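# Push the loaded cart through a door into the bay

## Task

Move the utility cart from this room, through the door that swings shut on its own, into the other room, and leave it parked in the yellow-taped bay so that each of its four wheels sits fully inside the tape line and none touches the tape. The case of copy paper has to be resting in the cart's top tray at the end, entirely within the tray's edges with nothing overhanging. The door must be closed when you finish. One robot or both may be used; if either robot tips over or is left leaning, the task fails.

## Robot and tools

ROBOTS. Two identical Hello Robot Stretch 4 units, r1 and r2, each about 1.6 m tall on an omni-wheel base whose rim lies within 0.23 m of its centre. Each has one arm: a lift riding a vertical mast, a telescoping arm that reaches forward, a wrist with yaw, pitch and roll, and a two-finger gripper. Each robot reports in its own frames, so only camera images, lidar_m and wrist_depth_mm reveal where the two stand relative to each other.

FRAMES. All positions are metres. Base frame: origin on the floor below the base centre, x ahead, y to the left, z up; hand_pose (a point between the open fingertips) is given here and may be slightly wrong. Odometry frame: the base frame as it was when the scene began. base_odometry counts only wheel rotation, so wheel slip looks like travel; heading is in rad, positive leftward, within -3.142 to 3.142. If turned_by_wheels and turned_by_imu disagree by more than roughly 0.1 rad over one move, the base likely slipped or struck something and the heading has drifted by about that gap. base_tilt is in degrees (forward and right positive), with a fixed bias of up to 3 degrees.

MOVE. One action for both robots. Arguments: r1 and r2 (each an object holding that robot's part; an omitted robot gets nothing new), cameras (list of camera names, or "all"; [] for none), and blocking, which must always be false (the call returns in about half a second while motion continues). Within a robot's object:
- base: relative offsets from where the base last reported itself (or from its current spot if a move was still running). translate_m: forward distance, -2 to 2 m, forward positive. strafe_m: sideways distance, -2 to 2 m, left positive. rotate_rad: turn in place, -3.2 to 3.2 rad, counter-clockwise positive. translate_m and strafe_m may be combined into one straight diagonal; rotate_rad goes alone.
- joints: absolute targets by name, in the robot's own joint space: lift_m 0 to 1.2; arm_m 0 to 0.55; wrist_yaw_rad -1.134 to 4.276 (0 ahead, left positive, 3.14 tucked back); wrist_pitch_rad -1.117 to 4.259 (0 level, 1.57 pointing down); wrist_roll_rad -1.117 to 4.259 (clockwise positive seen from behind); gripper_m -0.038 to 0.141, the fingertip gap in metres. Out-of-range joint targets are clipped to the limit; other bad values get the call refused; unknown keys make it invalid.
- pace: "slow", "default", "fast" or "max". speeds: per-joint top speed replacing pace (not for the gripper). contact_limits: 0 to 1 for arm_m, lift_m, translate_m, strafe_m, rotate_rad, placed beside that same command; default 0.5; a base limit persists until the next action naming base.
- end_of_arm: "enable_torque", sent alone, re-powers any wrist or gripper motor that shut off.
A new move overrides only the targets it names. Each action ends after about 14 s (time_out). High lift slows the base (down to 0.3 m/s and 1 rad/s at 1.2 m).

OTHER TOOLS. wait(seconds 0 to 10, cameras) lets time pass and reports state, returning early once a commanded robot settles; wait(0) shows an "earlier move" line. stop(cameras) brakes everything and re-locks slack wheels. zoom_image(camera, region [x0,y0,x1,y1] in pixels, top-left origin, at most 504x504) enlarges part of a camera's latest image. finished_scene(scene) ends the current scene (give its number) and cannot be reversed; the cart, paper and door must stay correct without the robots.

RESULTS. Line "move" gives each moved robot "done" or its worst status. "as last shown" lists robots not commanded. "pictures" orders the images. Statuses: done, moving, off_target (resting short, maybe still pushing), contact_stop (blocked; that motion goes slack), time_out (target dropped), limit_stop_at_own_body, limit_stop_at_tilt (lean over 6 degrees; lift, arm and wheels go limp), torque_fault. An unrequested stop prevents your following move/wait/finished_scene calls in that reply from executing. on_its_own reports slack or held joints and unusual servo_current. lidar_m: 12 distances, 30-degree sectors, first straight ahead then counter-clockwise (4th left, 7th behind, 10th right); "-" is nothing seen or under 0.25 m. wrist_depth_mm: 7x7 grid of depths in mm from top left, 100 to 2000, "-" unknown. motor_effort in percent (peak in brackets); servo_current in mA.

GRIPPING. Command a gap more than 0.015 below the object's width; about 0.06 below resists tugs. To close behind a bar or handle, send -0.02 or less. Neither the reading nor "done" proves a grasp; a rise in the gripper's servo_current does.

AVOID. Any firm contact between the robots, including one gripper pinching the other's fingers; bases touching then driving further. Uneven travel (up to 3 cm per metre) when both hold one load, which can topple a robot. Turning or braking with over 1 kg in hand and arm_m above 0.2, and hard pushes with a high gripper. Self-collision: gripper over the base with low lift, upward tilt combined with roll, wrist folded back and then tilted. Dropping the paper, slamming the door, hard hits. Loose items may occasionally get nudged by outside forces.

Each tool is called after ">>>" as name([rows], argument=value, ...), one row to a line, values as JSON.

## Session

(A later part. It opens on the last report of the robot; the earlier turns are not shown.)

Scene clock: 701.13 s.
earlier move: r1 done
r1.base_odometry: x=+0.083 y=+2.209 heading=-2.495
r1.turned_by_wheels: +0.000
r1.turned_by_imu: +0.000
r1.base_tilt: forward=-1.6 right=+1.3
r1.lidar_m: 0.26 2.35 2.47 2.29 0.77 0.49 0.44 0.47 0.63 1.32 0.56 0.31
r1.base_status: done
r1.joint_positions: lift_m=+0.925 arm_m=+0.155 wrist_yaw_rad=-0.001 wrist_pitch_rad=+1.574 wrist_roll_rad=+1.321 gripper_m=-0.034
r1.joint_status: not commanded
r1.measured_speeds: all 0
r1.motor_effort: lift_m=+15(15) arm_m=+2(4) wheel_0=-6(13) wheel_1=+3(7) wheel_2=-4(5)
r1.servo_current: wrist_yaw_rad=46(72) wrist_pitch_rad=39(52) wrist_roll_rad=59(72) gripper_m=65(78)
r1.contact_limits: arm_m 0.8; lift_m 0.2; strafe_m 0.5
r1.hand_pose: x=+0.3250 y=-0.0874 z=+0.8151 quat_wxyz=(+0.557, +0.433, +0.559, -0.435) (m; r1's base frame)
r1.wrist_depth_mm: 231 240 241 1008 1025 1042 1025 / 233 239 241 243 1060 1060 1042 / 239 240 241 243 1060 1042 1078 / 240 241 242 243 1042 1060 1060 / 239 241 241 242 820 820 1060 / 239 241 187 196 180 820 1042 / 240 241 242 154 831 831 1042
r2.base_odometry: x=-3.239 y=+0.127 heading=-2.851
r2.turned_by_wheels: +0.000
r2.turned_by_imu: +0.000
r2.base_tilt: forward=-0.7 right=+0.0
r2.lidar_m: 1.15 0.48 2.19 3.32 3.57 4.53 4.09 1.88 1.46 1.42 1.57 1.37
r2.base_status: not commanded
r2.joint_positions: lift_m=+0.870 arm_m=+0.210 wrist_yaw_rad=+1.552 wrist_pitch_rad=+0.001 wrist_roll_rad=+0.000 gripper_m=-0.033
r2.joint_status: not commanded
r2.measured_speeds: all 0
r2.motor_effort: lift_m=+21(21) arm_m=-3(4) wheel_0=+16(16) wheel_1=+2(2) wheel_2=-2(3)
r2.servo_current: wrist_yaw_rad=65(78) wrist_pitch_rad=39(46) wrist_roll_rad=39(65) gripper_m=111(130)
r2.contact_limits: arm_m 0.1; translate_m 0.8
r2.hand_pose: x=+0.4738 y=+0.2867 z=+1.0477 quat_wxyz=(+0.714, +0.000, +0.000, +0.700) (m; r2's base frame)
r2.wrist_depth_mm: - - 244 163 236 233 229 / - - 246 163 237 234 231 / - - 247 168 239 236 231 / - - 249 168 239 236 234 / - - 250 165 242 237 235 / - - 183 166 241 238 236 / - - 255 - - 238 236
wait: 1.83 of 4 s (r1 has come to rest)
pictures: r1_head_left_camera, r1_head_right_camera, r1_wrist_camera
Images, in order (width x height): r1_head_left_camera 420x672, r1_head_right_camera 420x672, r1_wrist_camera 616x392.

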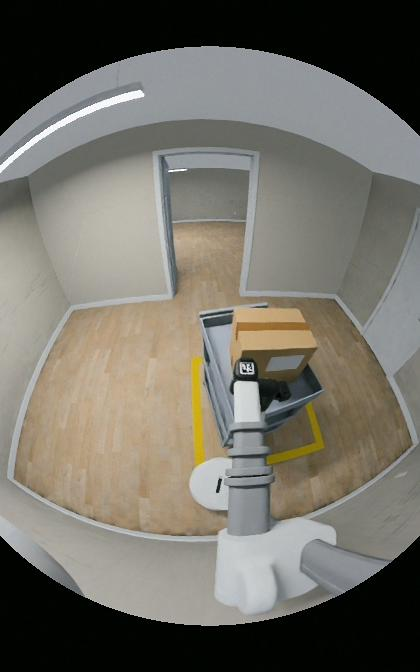

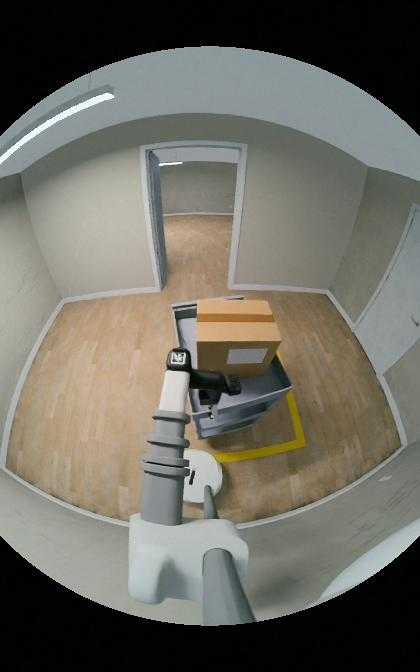

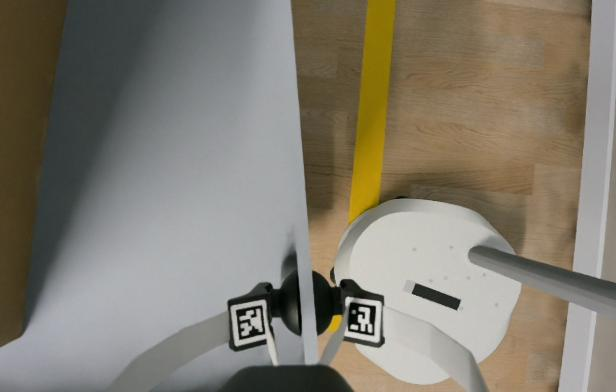

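>>> move(blocking=false, cameras=[], r1={"base":{"strafe_m":0.065},"pace":"slow","contact_limits":{"strafe_m":0.5}})

>>> wait(seconds=4, cameras=["r1_wrist_camera","r1_head_right_camera","r1_head_left_camera"])

>>> zoom_image(camera="r1_head_left_camera", region=[150, 280, 350, 480])

>>> zoom_image(camera="r1_head_right_camera", region=[130, 280, 330, 480])

Scene clock: 709.80 s.
move: r1 moving
r1.base_odometry: x=+0.092 y=+2.198 heading=-2.496
r1.turned_by_wheels: -0.001
r1.turned_by_imu: -0.001
r1.base_tilt: forward=-1.6 right=+1.3
r1.lidar_m: 0.27 2.35 2.47 2.27 0.77 0.52 0.45 0.47 0.63 1.31 0.54 0.30
r1.base_status: strafe_m moving
r1.joint_positions: lift_m=+0.925 arm_m=+0.155 wrist_yaw_rad=-0.001 wrist_pitch_rad=+1.574 wrist_roll_rad=+1.321 gripper_m=-0.034
r1.joint_status: not commanded
r1.measured_speeds: translate_m=+0.000 strafe_m=+0.056 rotate_rad=+0.000 lift_m=+0.000 arm_m=+0.000 wrist_yaw_rad=+0.000 wrist_pitch_rad=+0.000 wrist_roll_rad=+0.000
r1.motor_effort: lift_m=+14(15) arm_m=+3(4) wheel_0=-11(13) wheel_1=+7(7) wheel_2=-4(4)
r1.servo_current: wrist_yaw_rad=39(59) wrist_pitch_rad=39(46) wrist_roll_rad=46(52) gripper_m=72(72)
r1.contact_limits: arm_m 0.8; lift_m 0.2; strafe_m 0.5
r1.hand_pose: x=+0.3250 y=-0.0874 z=+0.8151 quat_wxyz=(+0.557, +0.433, +0.559, -0.435) (m; r1's base frame)
r1.wrist_depth_mm: 229 240 242 243 1042 1025 1060 / 230 241 241 243 1025 1042 1042 / 239 240 241 242 1042 1042 1025 / 239 239 241 242 1025 1060 1042 / 240 240 241 243 820 831 1060 / 238 240 205 200 179 831 1025 / 239 239 240 174 831 842 1060
r2: as last shown
r2.lidar_m: 1.16 0.49 2.20 3.30 3.53 4.55 4.10 1.87 1.47 1.43 1.55 1.39
r2.motor_effort: lift_m=+21(21) arm_m=-3(4) wheel_0=+15(16) wheel_1=+2(2) wheel_2=-2(3)
r2.servo_current: wrist_yaw_rad=72(72) wrist_pitch_rad=39(46) wrist_roll_rad=46(59) gripper_m=117(124)
r2.contact_limits: arm_m 0.1; translate_m 0.8
r2.wrist_depth_mm: - - 243 163 236 233 229 / - - 244 163 237 233 231 / - - 246 168 238 235 232 / - - 248 168 240 236 234 / - - 250 165 241 237 234 / - - 183 166 240 238 236 / - - 252 - - 239 236
pictures: none
No camera images: "cameras" was empty.

Scene clock: 711.07 s.
earlier move: r1 done
r1.base_odometry: x=+0.122 y=+2.157 heading=-2.495
r1.turned_by_wheels: +0.000
r1.turned_by_imu: +0.000
r1.base_tilt: forward=-1.6 right=+1.3
r1.lidar_m: 0.26 2.33 2.40 2.22 0.77 0.52 0.46 0.47 0.62 1.35 0.51 0.30
r1.base_status: done
r1.joint_positions: lift_m=+0.925 arm_m=+0.155 wrist_yaw_rad=-0.001 wrist_pitch_rad=+1.575 wrist_roll_rad=+1.321 gripper_m=-0.034
r1.joint_status: not commanded
r1.measured_speeds: all 0
r1.motor_effort: lift_m=+15(15) arm_m=+4(4) wheel_0=-4(13) wheel_1=+2(9) wheel_2=-4(5)
r1.servo_current: wrist_yaw_rad=59(65) wrist_pitch_rad=52(59) wrist_roll_rad=39(72) gripper_m=65(72)
r1.contact_limits: arm_m 0.8; lift_m 0.2; strafe_m 0.5
r1.hand_pose: x=+0.3247 y=-0.0874 z=+0.8151 quat_wxyz=(+0.557, +0.433, +0.559, -0.435) (m; r1's base frame)
r1.wrist_depth_mm: 213 240 242 243 1042 1042 1060 / 222 240 241 242 1042 1042 1042 / 233 239 240 243 1042 1025 1042 / 239 240 241 242 891 1042 1042 / 238 239 241 242 809 842 1025 / 238 240 206 201 180 842 1042 / 239 239 242 174 831 831 1042
r2.base_odometry: x=-3.239 y=+0.127 heading=-2.851
r2.turned_by_wheels: +0.000
r2.turned_by_imu: +0.000
r2.base_tilt: forward=-0.7 right=+0.0
r2.lidar_m: 1.16 0.49 2.18 3.31 3.59 4.52 4.11 1.87 1.47 1.43 1.55 1.38
r2.base_status: not commanded
r2.joint_positions: lift_m=+0.870 arm_m=+0.210 wrist_yaw_rad=+1.552 wrist_pitch_rad=+0.001 wrist_roll_rad=+0.000 gripper_m=-0.033
r2.joint_status: not commanded
r2.measured_speeds: all 0
r2.motor_effort: lift_m=+21(21) arm_m=-4(4) wheel_0=+16(16) wheel_1=+2(2) wheel_2=-2(3)
r2.servo_current: wrist_yaw_rad=72(85) wrist_pitch_rad=39(52) wrist_roll_rad=39(59) gripper_m=124(130)
r2.contact_limits: arm_m 0.1; translate_m 0.8
r2.hand_pose: x=+0.4738 y=+0.2867 z=+1.0477 quat_wxyz=(+0.714, +0.000, +0.000, +0.700) (m; r2's base frame)
r2.wrist_depth_mm: - - 244 163 236 233 229 / - - 246 163 237 234 231 / - - 247 168 238 235 233 / - - 247 168 240 236 234 / - - 251 165 242 237 233 / - - 183 167 242 238 236 / - - 253 - - 238 237
wait: 1.27 of 4 s (r1 has come to rest)
pictures: r1_head_left_camera, r1_head_right_camera, r1_wrist_camera
Images, in order (width x height): r1_head_left_camera 420x672, r1_head_right_camera 420x672, r1_wrist_camera 616x392.

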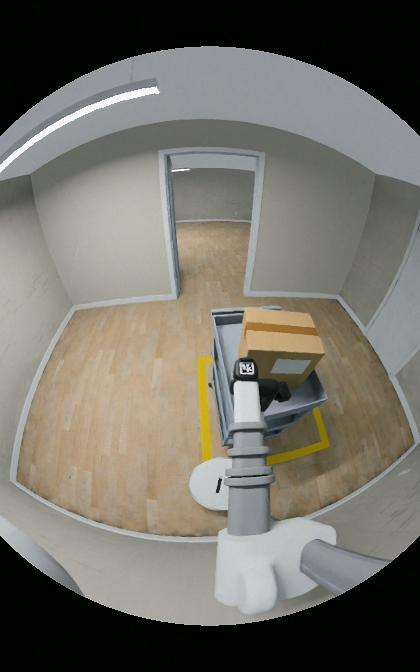

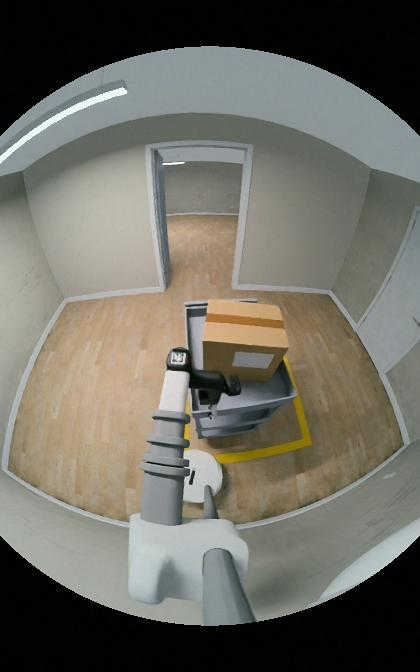

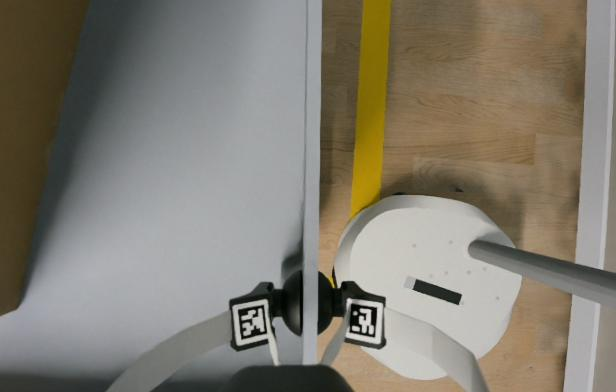

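Scaled by 2.520 from the camera's 420x672 image, which has a finer 600x960 frame.

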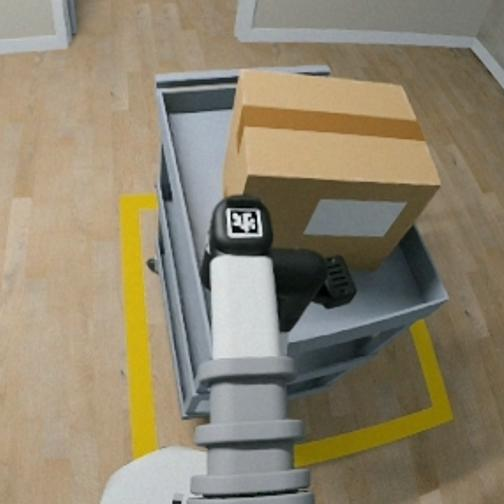

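Scaled by 2.520 from the camera's 420x672 image, which has a finer 600x960 frame.

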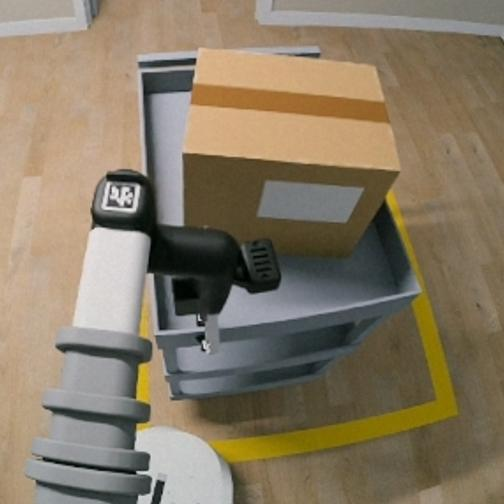

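>>> move(blocking=false, cameras=[], r1={"joints":{"gripper_m":0.09}})

>>> wait(seconds=2.5, cameras=[])

>>> move(blocking=false, cameras=[], r1={"joints":{"lift_m":1.15}})

>>> wait(seconds=2.5, cameras=[])

>>> move(blocking=false, cameras=[], r1={"base":{"strafe_m":0.684},"joints":{"arm_m":0.0,"wrist_roll_rad":1.57}})

>>> wait(seconds=5, cameras=[])

>>> wait(seconds=3, cameras=["r1_head_right_camera"])

>>> zoom_image(camera="r1_head_right_camera", region=[180, 260, 400, 500])

Scene clock: 730.27 s.
move: r1 moving
r1.base_odometry: x=+0.122 y=+2.157 heading=-2.495
r1.turned_by_wheels: +0.000
r1.turned_by_imu: +0.000
r1.base_tilt: forward=-1.6 right=+1.3
r1.lidar_m: 0.28 2.32 2.41 2.21 0.77 0.51 0.46 0.47 0.61 1.36 0.50 0.31
r1.base_status: not commanded
r1.joint_positions: lift_m=+0.925 arm_m=+0.155 wrist_yaw_rad=-0.001 wrist_pitch_rad=+1.576 wrist_roll_rad=+1.321 gripper_m=-0.009
r1.joint_status: gripper_m moving
r1.measured_speeds: all 0
r1.motor_effort: lift_m=+14(15) arm_m=+4(4) wheel_0=-4(5) wheel_1=+2(2) wheel_2=-4(4)
r1.servo_current: wrist_yaw_rad=46(59) wrist_pitch_rad=46(46) wrist_roll_rad=33(65) gripper_m=72(78)
r1.contact_limits: arm_m 0.8; lift_m 0.2; strafe_m 0.5
r1.hand_pose: x=+0.3245 y=-0.0874 z=+0.8151 quat_wxyz=(+0.557, +0.433, +0.560, -0.435) (m; r1's base frame)
r1.wrist_depth_mm: 214 239 241 241 1042 1025 1060 / 221 240 241 241 1042 1060 1078 / 233 239 242 241 1060 1042 1042 / 238 240 240 241 878 1078 1042 / 239 240 242 242 820 831 1042 / 239 241 241 199 183 831 1060 / 238 240 242 144 831 1060 1060
r2: as last shown
r2.lidar_m: 1.13 0.48 2.18 3.31 3.55 4.55 4.12 1.89 1.46 1.43 1.55 1.38
r2.motor_effort: lift_m=+20(21) arm_m=-4(4) wheel_0=+15(16) wheel_1=+2(2) wheel_2=-2(3)
r2.servo_current: wrist_yaw_rad=59(72) wrist_pitch_rad=39(46) wrist_roll_rad=59(59) gripper_m=117(124)
r2.contact_limits: arm_m 0.1; translate_m 0.8
r2.wrist_depth_mm: - - 244 162 236 233 229 / - - 245 163 237 233 230 / - - 247 168 239 234 232 / - - 250 168 241 236 233 / - - 251 165 243 237 235 / - - 183 166 241 237 236 / - - 253 - - 238 237
pictures: none
No camera images: "cameras" was empty.

Scene clock: 731.70 s.
earlier move: r1 done
r1.base_odometry: x=+0.122 y=+2.157 heading=-2.495
r1.turned_by_wheels: +0.000
r1.turned_by_imu: +0.000
r1.base_tilt: forward=-1.6 right=+1.3
r1.lidar_m: 0.29 2.31 2.41 2.21 0.79 0.51 0.45 0.47 0.62 1.33 0.49 0.29
r1.base_status: not commanded
r1.joint_positions: lift_m=+0.925 arm_m=+0.155 wrist_yaw_rad=-0.001 wrist_pitch_rad=+1.573 wrist_roll_rad=+1.321 gripper_m=+0.090
r1.joint_status: all done
r1.measured_speeds: all 0
r1.motor_effort: lift_m=+14(15) arm_m=+4(4) wheel_0=-4(5) wheel_1=+2(2) wheel_2=-4(4)
r1.servo_current: wrist_yaw_rad=26(72) wrist_pitch_rad=39(52) wrist_roll_rad=39(65) gripper_m=39(85)
r1.contact_limits: arm_m 0.8; lift_m 0.2; strafe_m 0.5
r1.hand_pose: x=+0.3253 y=-0.0874 z=+0.8151 quat_wxyz=(+0.558, +0.434, +0.559, -0.434) (m; r1's base frame)
r1.wrist_depth_mm: 204 242 243 241 1042 1025 1060 / 215 241 242 243 1042 1025 1060 / 229 241 242 242 1042 1042 1060 / 241 241 243 242 866 1042 1042 / 241 242 243 242 831 820 1025 / 241 241 214 243 194 831 1042 / 241 241 242 144 831 820 1042
r2.base_odometry: x=-3.239 y=+0.127 heading=-2.851
r2.turned_by_wheels: +0.000
r2.turned_by_imu: +0.000
r2.base_tilt: forward=-0.7 right=+0.0
r2.lidar_m: 1.16 0.47 2.17 3.32 3.57 4.54 4.10 1.88 1.46 1.43 1.55 1.38
r2.base_status: not commanded
r2.joint_positions: lift_m=+0.870 arm_m=+0.210 wrist_yaw_rad=+1.552 wrist_pitch_rad=+0.001 wrist_roll_rad=+0.000 gripper_m=-0.033
r2.joint_status: not commanded
r2.measured_speeds: all 0
r2.motor_effort: lift_m=+21(21) arm_m=-3(4) wheel_0=+16(16) wheel_1=+2(2) wheel_2=-3(3)
r2.servo_current: wrist_yaw_rad=78(85) wrist_pitch_rad=39(46) wrist_roll_rad=52(65) gripper_m=130(130)
r2.contact_limits: arm_m 0.1; translate_m 0.8
r2.hand_pose: x=+0.4738 y=+0.2867 z=+1.0477 quat_wxyz=(+0.714, +0.000, +0.000, +0.700) (m; r2's base frame)
r2.wrist_depth_mm: - - 245 163 236 234 229 / - - 245 163 237 233 230 / - - 247 168 239 235 231 / - - 248 168 239 236 233 / - - 251 165 242 238 233 / - - 183 166 240 238 235 / - - 253 - - 238 236
wait: 1.43 of 2.5 s (r1 has come to rest)
pictures: none
No camera images: "cameras" was empty.

Scene clock: 732.20 s.
move: r1 moving
r1.base_odometry: x=+0.122 y=+2.157 heading=-2.495
r1.turned_by_wheels: +0.000
r1.turned_by_imu: +0.000
r1.base_tilt: forward=-1.6 right=+1.3
r1.lidar_m: 0.26 2.31 2.41 2.23 0.78 0.50 0.45 0.49 0.65 1.37 0.50 0.32
r1.base_status: not commanded
r1.joint_positions: lift_m=+0.963 arm_m=+0.155 wrist_yaw_rad=-0.001 wrist_pitch_rad=+1.572 wrist_roll_rad=+1.321 gripper_m=+0.090
r1.joint_status: lift_m moving
r1.measured_speeds: translate_m=+0.000 strafe_m=+0.000 rotate_rad=+0.000 lift_m=+0.146 arm_m=+0.000 wrist_yaw_rad=+0.000 wrist_pitch_rad=+0.000 wrist_roll_rad=+0.000
r1.motor_effort: lift_m=+25(26) arm_m=+3(4) wheel_0=-3(4) wheel_1=+1(2) wheel_2=-4(4)
r1.servo_current: wrist_yaw_rad=52(59) wrist_pitch_rad=39(46) wrist_roll_rad=65(65) gripper_m=46(46)
r1.contact_limits: arm_m 0.8; strafe_m 0.5
r1.hand_pose: x=+0.3254 y=-0.0874 z=+0.8524 quat_wxyz=(+0.558, +0.434, +0.559, -0.434) (m; r1's base frame)
r1.wrist_depth_mm: 204 273 273 277 1060 1060 1078 / 214 274 276 276 1060 1098 1078 / 226 273 276 277 1060 1098 1078 / 238 274 274 274 917 1078 1078 / 257 274 276 278 854 854 1025 / 276 274 276 278 196 866 1060 / 274 180 276 143 854 1078 1078
r2: as last shown
r2.lidar_m: 1.14 0.47 2.18 3.30 3.56 4.53 4.09 1.86 1.47 1.43 1.55 1.37
r2.motor_effort: lift_m=+21(21) arm_m=-3(4) wheel_0=+16(16) wheel_1=+2(2) wheel_2=-2(3)
r2.servo_current: wrist_yaw_rad=72(78) wrist_pitch_rad=39(46) wrist_roll_rad=52(59) gripper_m=117(124)
r2.contact_limits: arm_m 0.1; translate_m 0.8
r2.wrist_depth_mm: - - 244 163 236 232 229 / - - 245 163 238 234 231 / - - 246 168 239 234 232 / - - 249 168 239 236 233 / - - 248 165 241 236 235 / - - 183 166 241 238 236 / - - 253 - - 239 237
pictures: none
No camera images: "cameras" was empty.

Scene clock: 733.70 s.
earlier move: r1 done
r1.base_odometry: x=+0.122 y=+2.157 heading=-2.495
r1.turned_by_wheels: +0.000
r1.turned_by_imu: +0.000
r1.base_tilt: forward=-1.5 right=+1.3
r1.lidar_m: 0.27 2.35 2.40 2.21 0.78 0.50 0.46 0.47 0.63 1.33 0.50 0.32
r1.base_status: not commanded
r1.joint_positions: lift_m=+1.150 arm_m=+0.155 wrist_yaw_rad=-0.001 wrist_pitch_rad=+1.572 wrist_roll_rad=+1.321 gripper_m=+0.090
r1.joint_status: all done
r1.measured_speeds: all 0
r1.motor_effort: lift_m=+24(27) arm_m=+4(4) wheel_0=-3(4) wheel_1=+2(2) wheel_2=-3(4)
r1.servo_current: wrist_yaw_rad=46(72) wrist_pitch_rad=46(52) wrist_roll_rad=46(65) gripper_m=46(52)
r1.contact_limits: arm_m 0.8; strafe_m 0.5
r1.hand_pose: x=+0.3254 y=-0.0874 z=+1.0394 quat_wxyz=(+0.558, +0.434, +0.559, -0.434) (m; r1's base frame)
r1.wrist_depth_mm: 204 291 459 466 1281 1281 1255 / 216 315 462 462 1281 1255 1281 / 227 327 466 466 1255 1255 1281 / 238 366 466 462 1118 1255 1255 / 254 413 466 466 1042 1042 609 / 286 466 212 469 196 1281 - / 1205 1255 1229 145 1229 1281 -
r2.base_odometry: x=-3.239 y=+0.127 heading=-2.851
r2.turned_by_wheels: +0.000
r2.turned_by_imu: +0.000
r2.base_tilt: forward=-0.7 right=+0.0
r2.lidar_m: 1.15 0.48 2.19 3.29 3.56 4.54 4.12 1.85 1.47 1.44 1.56 1.39
r2.base_status: not commanded
r2.joint_positions: lift_m=+0.870 arm_m=+0.210 wrist_yaw_rad=+1.552 wrist_pitch_rad=+0.001 wrist_roll_rad=+0.000 gripper_m=-0.033
r2.joint_status: not commanded
r2.measured_speeds: all 0
r2.motor_effort: lift_m=+21(21) arm_m=-3(4) wheel_0=+15(16) wheel_1=+2(2) wheel_2=-3(3)
r2.servo_current: wrist_yaw_rad=72(85) wrist_pitch_rad=39(46) wrist_roll_rad=46(59) gripper_m=124(130)
r2.contact_limits: arm_m 0.1; translate_m 0.8
r2.hand_pose: x=+0.4738 y=+0.2867 z=+1.0477 quat_wxyz=(+0.714, +0.000, +0.000, +0.700) (m; r2's base frame)
r2.wrist_depth_mm: - - 244 163 236 233 229 / - - 245 163 236 233 231 / - - 247 168 238 235 232 / - - 248 168 240 236 234 / - - 249 165 241 238 235 / - - 183 166 241 239 236 / - - 253 - - 238 236
wait: 1.50 of 2.5 s (r1 has come to rest)
pictures: none
No camera images: "cameras" was empty.

Scene clock: 734.20 s.
move: r1 moving
r1.base_odometry: x=+0.144 y=+2.128 heading=-2.495
r1.turned_by_wheels: +0.000
r1.turned_by_imu: +0.000
r1.base_tilt: forward=-1.6 right=+1.3
r1.lidar_m: 0.27 2.33 2.39 2.19 0.78 0.51 0.45 0.49 0.63 1.35 0.50 0.28
r1.base_status: strafe_m moving
r1.joint_positions: lift_m=+1.150 arm_m=+0.104 wrist_yaw_rad=-0.001 wrist_pitch_rad=+1.572 wrist_roll_rad=+1.568 gripper_m=+0.090
r1.joint_status: arm_m moving; wrist_roll_rad moving
r1.measured_speeds: translate_m=+0.000 strafe_m=+0.139 rotate_rad=+0.003 lift_m=+0.000 arm_m=-0.195 wrist_yaw_rad=+0.000 wrist_pitch_rad=+0.000 wrist_roll_rad=+0.016
r1.motor_effort: lift_m=+24(24) arm_m=-4(8) wheel_0=-8(12) wheel_1=+7(9) wheel_2=+0(3)
r1.servo_current: wrist_yaw_rad=52(59) wrist_pitch_rad=39(46) wrist_roll_rad=72(85) gripper_m=33(46)
r1.hand_pose: x=+0.2747 y=-0.0874 z=+1.0394 quat_wxyz=(+0.500, +0.499, +0.501, -0.500) (m; r1's base frame)
r1.wrist_depth_mm: 307 449 462 1255 1255 1281 - / 298 452 466 1229 1255 1229 - / 315 466 466 1255 1255 1255 - / 324 462 469 1229 1042 1255 549 / 325 462 466 1042 1025 1255 521 / 466 462 200 1281 196 1255 1281 / 1255 1281 1255 144 1281 1255 -
r2: as last shown
r2.base_tilt: forward=-0.7 right=+0.1
r2.lidar_m: 1.14 0.48 2.20 3.32 3.55 4.54 4.09 1.86 1.48 1.42 1.56 1.38
r2.motor_effort: lift_m=+21(21) arm_m=-3(4) wheel_0=+16(16) wheel_1=+2(2) wheel_2=-2(3)
r2.servo_current: wrist_yaw_rad=72(78) wrist_pitch_rad=39(39) wrist_roll_rad=59(65) gripper_m=124(130)
r2.contact_limits: arm_m 0.1; translate_m 0.8
r2.wrist_depth_mm: - - 245 163 236 233 229 / - - 245 163 236 233 230 / - - 247 168 238 235 231 / - - 247 168 240 236 235 / - - 250 165 242 237 235 / - - 183 167 240 238 236 / - - 254 - - 239 237
pictures: none
No camera images: "cameras" was empty.

Scene clock: 737.30 s.
earlier move: r1 done
r1.base_odometry: x=+0.534 y=+1.611 heading=-2.495
r1.turned_by_wheels: +0.000
r1.turned_by_imu: +0.004
r1.base_tilt: forward=-1.6 right=+1.3
r1.lidar_m: 2.22 2.26 1.66 1.53 0.91 0.59 0.54 0.55 0.71 1.55 0.75 0.91
r1.base_status: done
r1.joint_positions: lift_m=+1.150 arm_m=+0.000 wrist_yaw_rad=-0.001 wrist_pitch_rad=+1.572 wrist_roll_rad=+1.568 gripper_m=+0.090
r1.joint_status: all done
r1.measured_speeds: all 0
r1.motor_effort: lift_m=+23(24) arm_m=-4(8) wheel_0=-1(12) wheel_1=+1(11) wheel_2=+0(3)
r1.servo_current: wrist_yaw_rad=59(65) wrist_pitch_rad=46(52) wrist_roll_rad=52(85) gripper_m=46(52)
r1.hand_pose: x=+0.1706 y=-0.0874 z=+1.0394 quat_wxyz=(+0.500, +0.499, +0.501, -0.500) (m; r1's base frame)
r1.wrist_depth_mm: - 1255 1229 1255 1281 1281 - / 1205 1255 1255 1281 1255 1281 - / 1229 1255 1255 1255 1255 1255 - / 1229 1205 1255 1229 1042 1281 - / 1255 1255 1229 1042 1042 1281 338 / 1255 1255 212 1255 196 1281 - / 1229 1255 1255 144 1255 1281 -
r2.base_odometry: x=-3.239 y=+0.127 heading=-2.851
r2.turned_by_wheels: +0.000
r2.turned_by_imu: +0.000
r2.base_tilt: forward=-0.7 right=+0.1
r2.lidar_m: 1.14 0.48 2.19 3.31 3.55 4.52 4.14 1.89 1.49 1.41 1.55 1.39
r2.base_status: not commanded
r2.joint_positions: lift_m=+0.870 arm_m=+0.210 wrist_yaw_rad=+1.552 wrist_pitch_rad=+0.001 wrist_roll_rad=+0.000 gripper_m=-0.033
r2.joint_status: not commanded
r2.measured_speeds: all 0
r2.motor_effort: lift_m=+21(21) arm_m=-3(4) wheel_0=+15(16) wheel_1=+2(2) wheel_2=-2(3)
r2.servo_current: wrist_yaw_rad=72(85) wrist_pitch_rad=39(46) wrist_roll_rad=39(65) gripper_m=130(130)
r2.contact_limits: arm_m 0.1; translate_m 0.8
r2.hand_pose: x=+0.4738 y=+0.2867 z=+1.0477 quat_wxyz=(+0.714, +0.000, +0.000, +0.700) (m; r2's base frame)
r2.wrist_depth_mm: - - 244 163 236 234 229 / - - 246 163 238 234 229 / - - 246 168 238 235 232 / - - 247 168 239 236 233 / - - 250 165 241 236 234 / - - 184 166 240 238 236 / - - 254 - - 239 236
wait: 3.10 of 5 s (r1 has come to rest)
pictures: none
No camera images: "cameras" was empty.

Scene clock: 740.30 s.
r1.base_odometry: x=+0.534 y=+1.611 heading=-2.495
r1.turned_by_wheels: +0.000
r1.turned_by_imu: +0.000
r1.base_tilt: forward=-1.6 right=+1.3
r1.lidar_m: 2.21 2.26 1.66 1.55 0.90 0.58 0.53 0.56 0.71 1.59 0.75 0.88
r1.base_status: done
r1.joint_positions: lift_m=+1.150 arm_m=+0.000 wrist_yaw_rad=-0.001 wrist_pitch_rad=+1.572 wrist_roll_rad=+1.568 gripper_m=+0.090
r1.joint_status: all done
r1.measured_speeds: all 0
r1.motor_effort: lift_m=+23(24) arm_m=-4(8) wheel_0=-1(12) wheel_1=+0(11) wheel_2=+0(3)
r1.servo_current: wrist_yaw_rad=59(65) wrist_pitch_rad=33(52) wrist_roll_rad=52(85) gripper_m=39(52)
r1.hand_pose: x=+0.1706 y=-0.0874 z=+1.0394 quat_wxyz=(+0.500, +0.499, +0.501, -0.500) (m; r1's base frame)
r1.wrist_depth_mm: - 1229 1255 1281 1281 1255 - / 1255 1229 1229 1255 1255 1255 - / 1255 1255 1255 1255 1229 1255 - / 1205 1255 1229 1229 1042 1255 - / 1255 1205 1229 1042 1042 1255 338 / 1229 1255 212 1255 196 1281 - / 1205 1255 1255 144 1255 1255 -
r2.base_odometry: x=-3.239 y=+0.127 heading=-2.851
r2.turned_by_wheels: +0.000
r2.turned_by_imu: +0.000
r2.base_tilt: forward=-0.7 right=+0.0
r2.lidar_m: 1.17 0.49 2.20 3.32 3.57 4.53 4.14 1.87 1.45 1.42 1.54 1.39
r2.base_status: not commanded
r2.joint_positions: lift_m=+0.870 arm_m=+0.210 wrist_yaw_rad=+1.552 wrist_pitch_rad=+0.001 wrist_roll_rad=+0.000 gripper_m=-0.033
r2.joint_status: not commanded
r2.measured_speeds: all 0
r2.motor_effort: lift_m=+21(21) arm_m=-3(4) wheel_0=+16(16) wheel_1=+2(2) wheel_2=-2(3)
r2.servo_current: wrist_yaw_rad=52(85) wrist_pitch_rad=39(46) wrist_roll_rad=52(65) gripper_m=117(130)
r2.contact_limits: arm_m 0.1; translate_m 0.8
r2.hand_pose: x=+0.4738 y=+0.2867 z=+1.0477 quat_wxyz=(+0.714, +0.000, +0.000, +0.700) (m; r2's base frame)
r2.wrist_depth_mm: - - 243 163 236 233 230 / - - 244 163 237 233 230 / - - 247 168 239 235 232 / - - 248 168 241 236 233 / - - 250 165 242 237 234 / - - 184 166 241 238 236 / - - 253 - - 238 237
wait: 3.00 s; at rest by 0.27 s
pictures: r1_head_right_camera
Images, in order (width x height): r1_head_right_camera 420x672.

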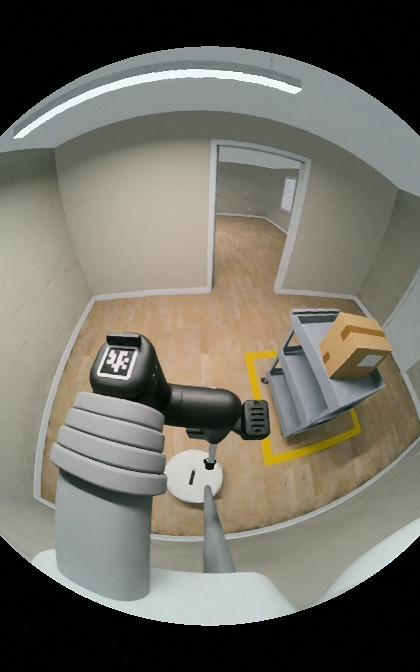

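Scaled by 2.100 from the camera's 420x672 image, which has a finer 600x960 frame.

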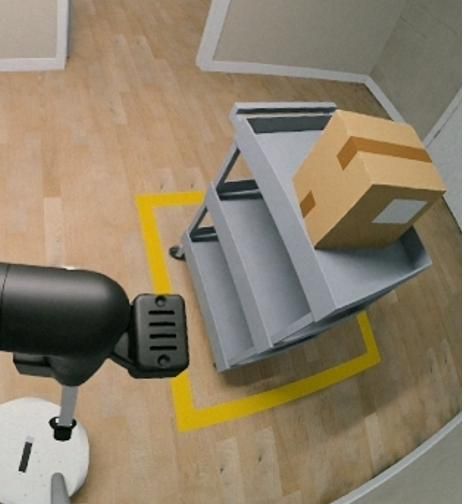

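>>> move(blocking=false, cameras=[], r1={"base":{"translate_m":0.85,"strafe_m":0.05}})

>>> wait(seconds=7, cameras=[])

>>> move(blocking=false, cameras=[], r1={"base":{"rotate_rad":-1.287}})

>>> wait(seconds=4, cameras=[])

>>> wait(seconds=1.5, cameras=["r1_wrist_camera","r1_head_right_camera","r1_head_left_camera"])

>>> zoom_image(camera="r1_head_right_camera", region=[120, 240, 340, 460])

Scene clock: 755.60 s.
move: r1 moving
r1.base_odometry: x=+0.510 y=+1.591 heading=-2.495
r1.turned_by_wheels: +0.000
r1.turned_by_imu: +0.000
r1.base_tilt: forward=-1.6 right=+1.3
r1.lidar_m: 2.20 2.22 1.67 1.55 0.94 0.63 0.56 0.58 0.75 1.67 0.73 0.91
r1.base_status: translate_m moving; strafe_m moving
r1.joint_positions: lift_m=+1.150 arm_m=+0.000 wrist_yaw_rad=-0.001 wrist_pitch_rad=+1.572 wrist_roll_rad=+1.568 gripper_m=+0.090
r1.joint_status: not commanded
r1.measured_speeds: translate_m=+0.120 strafe_m=+0.006 rotate_rad=+0.005 lift_m=+0.000 arm_m=+0.000 wrist_yaw_rad=+0.000 wrist_pitch_rad=+0.000 wrist_roll_rad=+0.000
r1.motor_effort: lift_m=+23(24) arm_m=-4(5) wheel_0=+4(7) wheel_1=+5(9) wheel_2=-8(10)
r1.servo_current: wrist_yaw_rad=33(59) wrist_pitch_rad=39(52) wrist_roll_rad=59(59) gripper_m=46(46)
r1.hand_pose: x=+0.1706 y=-0.0874 z=+1.0394 quat_wxyz=(+0.500, +0.499, +0.501, -0.500) (m; r1's base frame)
r1.wrist_depth_mm: 1255 1229 1255 1255 1229 1255 - / 1255 1281 1255 1255 1255 1255 - / 1229 1255 1255 1255 1255 1229 - / 1255 1255 1255 1255 1060 1255 - / 1281 1255 1255 1025 1042 1281 336 / 1255 1255 211 1255 196 1281 1255 / 1255 1255 1229 145 1255 1255 -
r2: as last shown
r2.lidar_m: 1.15 0.49 2.18 3.32 3.58 4.55 4.10 1.84 1.47 1.42 1.54 1.38
r2.motor_effort: lift_m=+21(21) arm_m=-3(4) wheel_0=+15(16) wheel_1=+2(2) wheel_2=-2(2)
r2.servo_current: wrist_yaw_rad=65(78) wrist_pitch_rad=46(46) wrist_roll_rad=46(59) gripper_m=124(130)
r2.contact_limits: arm_m 0.1; translate_m 0.8
r2.wrist_depth_mm: - - 244 163 237 234 229 / - - 245 163 237 234 231 / - - 247 168 239 236 232 / - - 249 168 240 236 234 / - - 250 165 242 237 235 / - - 183 166 240 238 236 / - - 253 - - 239 236
pictures: none
No camera images: "cameras" was empty.

Scene clock: 759.43 s.
earlier move: r1 done
r1.base_odometry: x=-0.114 y=+1.059 heading=-2.495
r1.turned_by_wheels: +0.000
r1.turned_by_imu: +0.000
r1.base_tilt: forward=-1.6 right=+1.3
r1.lidar_m: 1.37 1.41 1.74 1.60 1.62 1.51 1.38 1.41 0.69 0.62 2.25 1.88
r1.base_status: done
r1.joint_positions: lift_m=+1.150 arm_m=+0.000 wrist_yaw_rad=-0.001 wrist_pitch_rad=+1.572 wrist_roll_rad=+1.568 gripper_m=+0.090
r1.joint_status: not commanded
r1.measured_speeds: all 0
r1.motor_effort: lift_m=+23(24) arm_m=-4(5) wheel_0=+3(9) wheel_1=+0(9) wheel_2=+0(10)
r1.servo_current: wrist_yaw_rad=59(72) wrist_pitch_rad=39(52) wrist_roll_rad=39(72) gripper_m=46(52)
r1.hand_pose: x=+0.1706 y=-0.0874 z=+1.0394 quat_wxyz=(+0.500, +0.499, +0.501, -0.500) (m; r1's base frame)
r1.wrist_depth_mm: 1229 1255 1255 1255 1255 1229 1281 / 1205 1229 1255 1255 1308 1255 1255 / 1229 1255 1229 1229 1255 1281 1255 / 1255 1255 1255 1229 1042 1281 1281 / 1281 1255 1255 1042 1042 1255 345 / 1255 1255 212 1255 196 1255 1281 / 1255 1255 1255 144 1255 1281 1281
r2.base_odometry: x=-3.239 y=+0.127 heading=-2.851
r2.turned_by_wheels: +0.000
r2.turned_by_imu: +0.001
r2.base_tilt: forward=-0.7 right=+0.0
r2.lidar_m: 1.16 0.49 2.21 3.32 3.56 4.55 4.11 1.85 1.45 1.43 1.54 1.39
r2.base_status: not commanded
r2.joint_positions: lift_m=+0.870 arm_m=+0.210 wrist_yaw_rad=+1.552 wrist_pitch_rad=+0.001 wrist_roll_rad=+0.000 gripper_m=-0.033
r2.joint_status: not commanded
r2.measured_speeds: all 0
r2.motor_effort: lift_m=+20(21) arm_m=-3(4) wheel_0=+15(16) wheel_1=+2(2) wheel_2=-2(3)
r2.servo_current: wrist_yaw_rad=59(85) wrist_pitch_rad=46(46) wrist_roll_rad=52(59) gripper_m=124(130)
r2.contact_limits: arm_m 0.1; translate_m 0.8
r2.hand_pose: x=+0.4738 y=+0.2867 z=+1.0477 quat_wxyz=(+0.714, +0.000, +0.000, +0.700) (m; r2's base frame)
r2.wrist_depth_mm: - - 244 163 236 234 229 / - - 246 163 237 232 231 / - - 246 168 238 235 232 / - - 247 168 240 236 234 / - - 250 166 242 236 235 / - - 183 167 241 238 236 / - - 253 - - 239 237
wait: 3.83 of 7 s (r1 has come to rest)
pictures: none
No camera images: "cameras" was empty.

Scene clock: 759.93 s.
move: r1 moving
r1.base_odometry: x=-0.114 y=+1.059 heading=-2.641
r1.turned_by_wheels: -0.145
r1.turned_by_imu: -0.146
r1.base_tilt: forward=-1.6 right=+1.3
r1.lidar_m: 1.39 1.39 1.62 1.58 1.60 1.60 1.39 1.39 0.76 0.62 0.62 1.88
r1.base_status: rotate_rad moving
r1.joint_positions: lift_m=+1.150 arm_m=+0.000 wrist_yaw_rad=-0.001 wrist_pitch_rad=+1.572 wrist_roll_rad=+1.568 gripper_m=+0.090
r1.joint_status: not commanded
r1.measured_speeds: translate_m=+0.001 strafe_m=+0.000 rotate_rad=-0.562 lift_m=+0.000 arm_m=+0.000 wrist_yaw_rad=+0.000 wrist_pitch_rad=+0.000 wrist_roll_rad=+0.000
r1.motor_effort: lift_m=+23(24) arm_m=-4(4) wheel_0=+7(8) wheel_1=+6(7) wheel_2=+5(5)
r1.servo_current: wrist_yaw_rad=52(65) wrist_pitch_rad=46(46) wrist_roll_rad=52(65) gripper_m=46(46)
r1.hand_pose: x=+0.1706 y=-0.0874 z=+1.0394 quat_wxyz=(+0.500, +0.499, +0.501, -0.500) (m; r1's base frame)
r1.wrist_depth_mm: 1281 1255 1255 1255 1281 1229 1281 / 1255 1255 1255 1281 1281 1255 1229 / 1229 1229 1255 1255 1229 1255 1255 / 1229 1229 1281 1255 1042 1281 1281 / 1229 1229 1255 1042 1042 1255 347 / 1229 1281 212 1281 196 1255 1281 / 1255 1255 1255 144 1255 1255 1255
r2: as last shown
r2.turned_by_imu: +0.000
r2.base_tilt: forward=-0.7 right=+0.1
r2.lidar_m: 1.15 0.49 2.17 3.32 3.57 4.57 4.13 1.87 1.47 1.44 1.55 1.36
r2.motor_effort: lift_m=+21(21) arm_m=-3(4) wheel_0=+15(16) wheel_1=+2(2) wheel_2=-2(2)
r2.servo_current: wrist_yaw_rad=72(78) wrist_pitch_rad=46(46) wrist_roll_rad=33(52) gripper_m=117(130)
r2.contact_limits: arm_m 0.1; translate_m 0.8
r2.wrist_depth_mm: - - 244 163 236 233 230 / - - 245 163 237 234 230 / - - 246 168 239 235 231 / - - 248 168 240 236 233 / - - 250 165 242 238 235 / - - 183 167 241 238 236 / - - 254 - - 239 237
pictures: none
No camera images: "cameras" was empty.

Scene clock: 761.83 s.
earlier move: r1 done
r1.base_odometry: x=-0.114 y=+1.059 heading=+2.502
r1.turned_by_wheels: -1.141
r1.turned_by_imu: -1.147
r1.base_tilt: forward=-1.6 right=+1.3
r1.lidar_m: 0.62 1.87 1.38 1.38 1.56 1.60 1.59 1.70 1.41 1.40 0.81 0.62
r1.base_status: done
r1.joint_positions: lift_m=+1.150 arm_m=+0.000 wrist_yaw_rad=-0.001 wrist_pitch_rad=+1.572 wrist_roll_rad=+1.568 gripper_m=+0.090
r1.joint_status: not commanded
r1.measured_speeds: all 0
r1.motor_effort: lift_m=+23(24) arm_m=-4(4) wheel_0=+4(8) wheel_1=+2(7) wheel_2=+1(7)
r1.servo_current: wrist_yaw_rad=59(65) wrist_pitch_rad=46(46) wrist_roll_rad=59(65) gripper_m=39(46)
r1.hand_pose: x=+0.1706 y=-0.0874 z=+1.0394 quat_wxyz=(+0.500, +0.499, +0.501, -0.500) (m; r1's base frame)
r1.wrist_depth_mm: - - 1255 1255 1255 1255 1281 / - - 1255 1255 1281 1255 1255 / - 1229 1229 1229 1255 1255 1281 / 1255 1229 1255 1229 1060 1281 1255 / 1229 1281 1229 1042 1042 1255 355 / 1255 1229 212 1229 196 1255 1281 / 1229 1281 1255 145 1229 1281 1255
r2.base_odometry: x=-3.239 y=+0.127 heading=-2.851
r2.turned_by_wheels: +0.000
r2.turned_by_imu: +0.000
r2.base_tilt: forward=-0.7 right=+0.1
r2.lidar_m: 1.14 0.48 2.18 3.30 3.59 4.54 4.09 1.89 1.47 1.42 1.55 1.40
r2.base_status: not commanded
r2.joint_positions: lift_m=+0.870 arm_m=+0.210 wrist_yaw_rad=+1.552 wrist_pitch_rad=+0.001 wrist_roll_rad=+0.000 gripper_m=-0.033
r2.joint_status: not commanded
r2.measured_speeds: all 0
r2.motor_effort: lift_m=+21(21) arm_m=-3(4) wheel_0=+15(16) wheel_1=+2(2) wheel_2=-2(3)
r2.servo_current: wrist_yaw_rad=65(85) wrist_pitch_rad=39(46) wrist_roll_rad=52(59) gripper_m=124(130)
r2.contact_limits: arm_m 0.1; translate_m 0.8
r2.hand_pose: x=+0.4738 y=+0.2867 z=+1.0477 quat_wxyz=(+0.714, +0.000, +0.000, +0.700) (m; r2's base frame)
r2.wrist_depth_mm: - - 244 163 237 233 229 / - - 246 163 237 233 230 / - - 247 169 238 235 233 / - - 249 168 240 236 233 / - - 250 165 242 237 235 / - - 183 166 240 238 235 / - - 254 - - 238 237
wait: 1.90 of 4 s (r1 has come to rest)
pictures: none
No camera images: "cameras" was empty.

Scene clock: 763.33 s.
r1.base_odometry: x=-0.114 y=+1.059 heading=+2.502
r1.turned_by_wheels: +0.000
r1.turned_by_imu: +0.000
r1.base_tilt: forward=-1.6 right=+1.3
r1.lidar_m: 0.62 1.89 1.39 1.38 1.55 1.60 1.60 1.73 1.43 1.39 0.80 0.63
r1.base_status: done
r1.joint_positions: lift_m=+1.150 arm_m=+0.000 wrist_yaw_rad=-0.001 wrist_pitch_rad=+1.572 wrist_roll_rad=+1.568 gripper_m=+0.090
r1.joint_status: not commanded
r1.measured_speeds: all 0
r1.motor_effort: lift_m=+23(24) arm_m=-4(4) wheel_0=+4(8) wheel_1=+2(7) wheel_2=+1(7)
r1.servo_current: wrist_yaw_rad=59(65) wrist_pitch_rad=33(46) wrist_roll_rad=46(65) gripper_m=46(46)
r1.hand_pose: x=+0.1706 y=-0.0874 z=+1.0394 quat_wxyz=(+0.500, +0.499, +0.501, -0.500) (m; r1's base frame)
r1.wrist_depth_mm: - - 1229 1255 1229 1255 1281 / - - 1255 1255 1229 1255 1281 / - 1229 1281 1255 1255 1281 1281 / 1281 1281 1255 1255 1042 1281 1281 / 1281 1255 1281 1042 1060 1255 351 / 1229 1229 213 1281 195 1229 1281 / 1229 1255 1255 145 1255 1255 1255
r2.base_odometry: x=-3.239 y=+0.127 heading=-2.851
r2.turned_by_wheels: +0.000
r2.turned_by_imu: +0.000
r2.base_tilt: forward=-0.7 right=+0.0
r2.lidar_m: 1.16 0.49 2.20 3.32 3.56 4.55 4.11 1.86 1.45 1.45 1.57 1.38
r2.base_status: not commanded
r2.joint_positions: lift_m=+0.870 arm_m=+0.210 wrist_yaw_rad=+1.552 wrist_pitch_rad=+0.001 wrist_roll_rad=+0.000 gripper_m=-0.033
r2.joint_status: not commanded
r2.measured_speeds: all 0
r2.motor_effort: lift_m=+21(21) arm_m=-4(4) wheel_0=+15(16) wheel_1=+2(2) wheel_2=-2(3)
r2.servo_current: wrist_yaw_rad=65(85) wrist_pitch_rad=39(46) wrist_roll_rad=46(59) gripper_m=124(130)
r2.contact_limits: arm_m 0.1; translate_m 0.8
r2.hand_pose: x=+0.4738 y=+0.2867 z=+1.0477 quat_wxyz=(+0.714, +0.000, +0.000, +0.700) (m; r2's base frame)
r2.wrist_depth_mm: - - 245 163 237 234 229 / - - 246 163 237 233 231 / - - 247 168 238 235 231 / - - 247 168 241 236 233 / - - 250 165 242 236 235 / - - 183 166 240 238 236 / - - 253 - - 239 237
wait: 1.50 s; at rest by 0.27 s
pictures: r1_head_left_camera, r1_head_right_camera, r1_wrist_camera
Images, in order (width x height): r1_head_left_camera 420x672, r1_head_right_camera 420x672, r1_wrist_camera 616x392.

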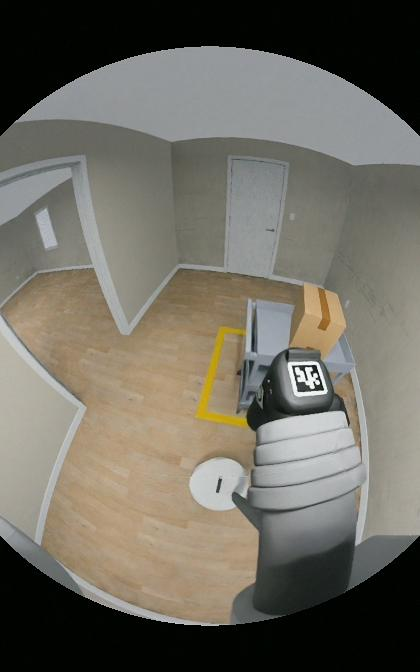

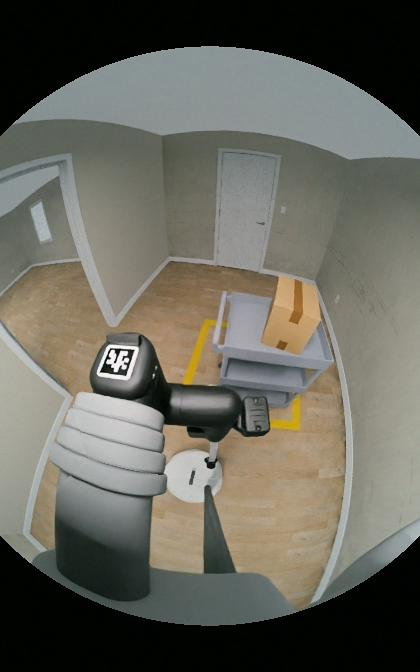

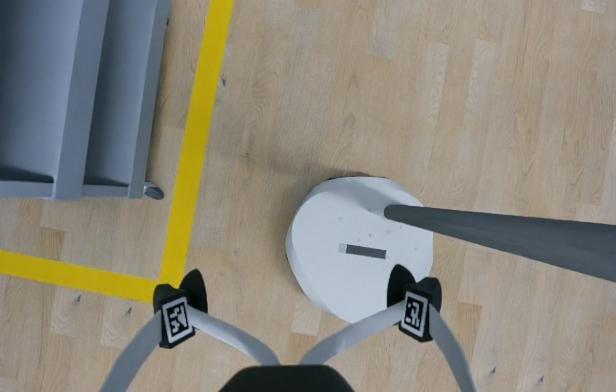

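Scaled by 2.291 from the camera's 420x672 image, which has a finer 600x960 frame.

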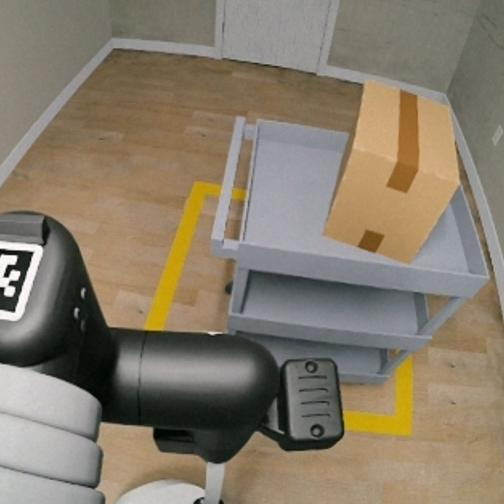

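>>> move(blocking=false, cameras=[], r1={"base":{"strafe_m":-0.6}})

>>> wait(seconds=5, cameras=["r1_wrist_camera","r1_head_right_camera","r1_head_left_camera"])

>>> zoom_image(camera="r1_head_left_camera", region=[80, 240, 300, 460])

>>> zoom_image(camera="r1_head_right_camera", region=[80, 240, 300, 460])

Scene clock: 777.77 s.
move: r1 moving
r1.base_odometry: x=-0.092 y=+1.089 heading=+2.502
r1.turned_by_wheels: +0.000
r1.turned_by_imu: +0.000
r1.base_tilt: forward=-1.6 right=+1.3
r1.lidar_m: 0.62 1.90 1.43 1.42 1.59 1.63 1.60 1.67 1.38 1.36 0.80 0.62
r1.base_status: strafe_m moving
r1.joint_positions: lift_m=+1.150 arm_m=+0.000 wrist_yaw_rad=-0.001 wrist_pitch_rad=+1.572 wrist_roll_rad=+1.568 gripper_m=+0.090
r1.joint_status: not commanded
r1.measured_speeds: translate_m=+0.001 strafe_m=-0.141 rotate_rad=-0.005 lift_m=+0.000 arm_m=+0.000 wrist_yaw_rad=+0.000 wrist_pitch_rad=+0.000 wrist_roll_rad=+0.000
r1.motor_effort: lift_m=+24(24) arm_m=-4(4) wheel_0=+8(12) wheel_1=-9(9) wheel_2=+0(1)
r1.servo_current: wrist_yaw_rad=52(59) wrist_pitch_rad=39(46) wrist_roll_rad=46(52) gripper_m=39(46)
r1.hand_pose: x=+0.1706 y=-0.0874 z=+1.0394 quat_wxyz=(+0.500, +0.499, +0.501, -0.500) (m; r1's base frame)
r1.wrist_depth_mm: - - 1229 1255 1229 1255 1255 / - - 1229 1229 1255 1255 1255 / - 1229 1229 1229 1255 1229 1281 / - 1229 1255 1255 1060 1255 1255 / 1229 1255 1281 1042 1042 1255 351 / 1255 1255 213 1281 196 1255 1255 / 1229 1205 1229 144 1229 1255 1255
r2: as last shown
r2.base_tilt: forward=-0.7 right=+0.1
r2.lidar_m: 1.19 0.49 2.20 3.30 3.56 4.52 4.11 1.88 1.46 1.42 1.57 1.38
r2.motor_effort: lift_m=+20(21) arm_m=-3(4) wheel_0=+16(16) wheel_1=+2(2) wheel_2=-2(3)
r2.servo_current: wrist_yaw_rad=72(78) wrist_pitch_rad=39(46) wrist_roll_rad=46(52) gripper_m=124(130)
r2.contact_limits: arm_m 0.1; translate_m 0.8
r2.wrist_depth_mm: - - 245 163 236 232 229 / - - 245 163 237 234 231 / - - 247 168 238 235 232 / - - 247 169 240 236 233 / - - 250 165 241 237 235 / - - 183 167 241 238 236 / - - 254 - - 238 237
pictures: none
No camera images: "cameras" was empty.

Scene clock: 780.60 s.
earlier move: r1 done
r1.base_odometry: x=+0.244 y=+1.541 heading=+2.502
r1.turned_by_wheels: +0.000
r1.turned_by_imu: -0.003
r1.base_tilt: forward=-1.6 right=+1.3
r1.lidar_m: 0.53 0.57 2.10 1.96 2.10 1.68 1.70 1.02 0.81 0.81 0.90 1.46
r1.base_status: done
r1.joint_positions: lift_m=+1.150 arm_m=+0.000 wrist_yaw_rad=-0.001 wrist_pitch_rad=+1.572 wrist_roll_rad=+1.568 gripper_m=+0.090
r1.joint_status: not commanded
r1.measured_speeds: all 0
r1.motor_effort: lift_m=+23(24) arm_m=-4(5) wheel_0=+2(12) wheel_1=+1(10) wheel_2=+0(2)
r1.servo_current: wrist_yaw_rad=39(72) wrist_pitch_rad=46(52) wrist_roll_rad=59(65) gripper_m=46(46)
r1.hand_pose: x=+0.1706 y=-0.0874 z=+1.0394 quat_wxyz=(+0.500, +0.499, +0.501, -0.500) (m; r1's base frame)
r1.wrist_depth_mm: 1229 1255 1255 1281 1255 1255 1255 / 1255 1229 1281 1255 1255 1281 1281 / 1229 1229 1255 1281 1281 1281 1281 / - 1205 1255 1255 1060 1229 1281 / - - 1255 1042 1042 1255 353 / - 213 212 1229 196 1229 1255 / - 173 1229 144 1281 1281 1281
r2.base_odometry: x=-3.239 y=+0.127 heading=-2.851
r2.turned_by_wheels: +0.000
r2.turned_by_imu: +0.000
r2.base_tilt: forward=-0.7 right=+0.1
r2.lidar_m: 1.17 0.49 2.19 3.31 3.57 4.57 4.14 1.90 1.47 1.44 1.56 1.38
r2.base_status: not commanded
r2.joint_positions: lift_m=+0.870 arm_m=+0.210 wrist_yaw_rad=+1.552 wrist_pitch_rad=+0.001 wrist_roll_rad=+0.000 gripper_m=-0.033
r2.joint_status: not commanded
r2.measured_speeds: all 0
r2.motor_effort: lift_m=+20(21) arm_m=-3(4) wheel_0=+15(16) wheel_1=+2(2) wheel_2=-3(3)
r2.servo_current: wrist_yaw_rad=65(85) wrist_pitch_rad=39(46) wrist_roll_rad=33(65) gripper_m=117(130)
r2.contact_limits: arm_m 0.1; translate_m 0.8
r2.hand_pose: x=+0.4738 y=+0.2867 z=+1.0477 quat_wxyz=(+0.714, +0.000, +0.000, +0.700) (m; r2's base frame)
r2.wrist_depth_mm: - - 245 163 236 232 229 / - - 246 163 237 235 231 / - - 246 168 239 235 232 / - - 248 168 240 236 234 / - - 249 165 242 237 234 / - - 183 167 241 238 236 / - - 253 - - 238 238
wait: 2.83 of 5 s (r1 has come to rest)
pictures: r1_head_left_camera, r1_head_right_camera, r1_wrist_camera
Images, in order (width x height): r1_head_left_camera 420x672, r1_head_right_camera 420x672, r1_wrist_camera 616x392.

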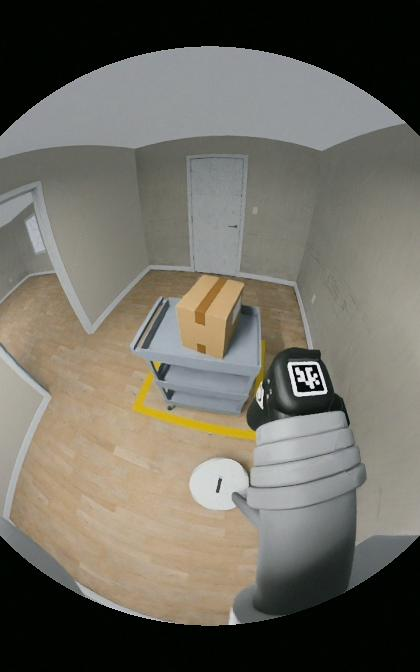

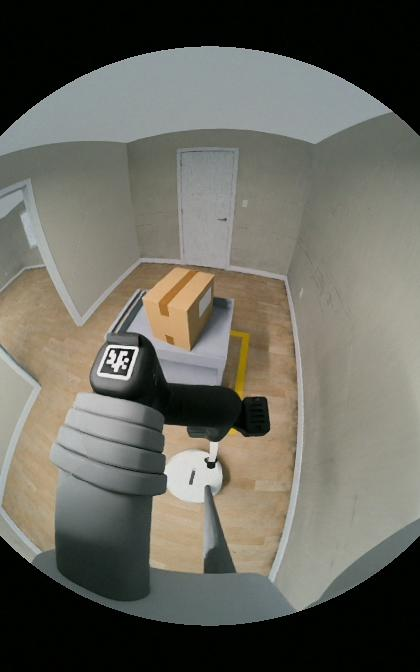

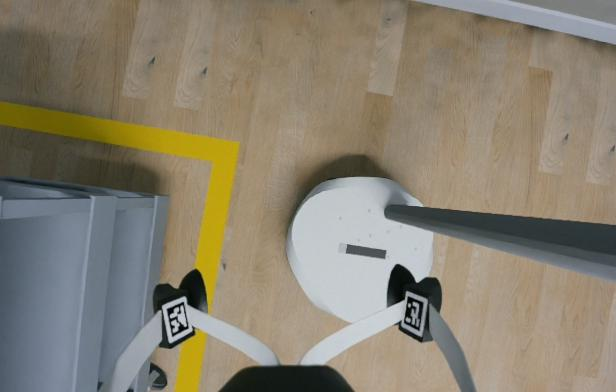

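Scaled by 2.291 from the camera's 420x672 image, which has a finer 600x960 frame.

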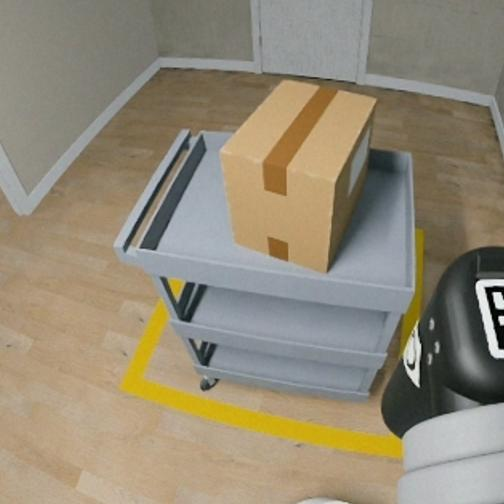

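Scaled by 2.291 from the camera's 420x672 image, which has a finer 600x960 frame.

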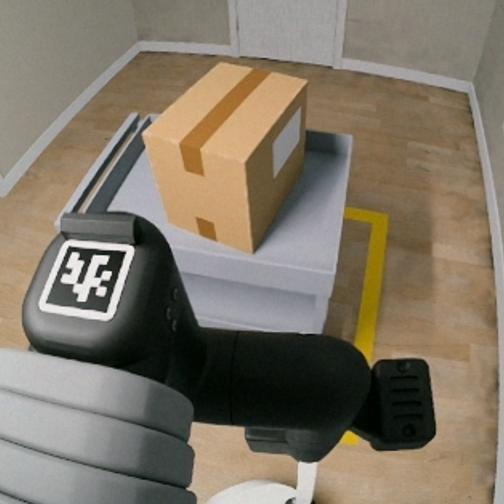

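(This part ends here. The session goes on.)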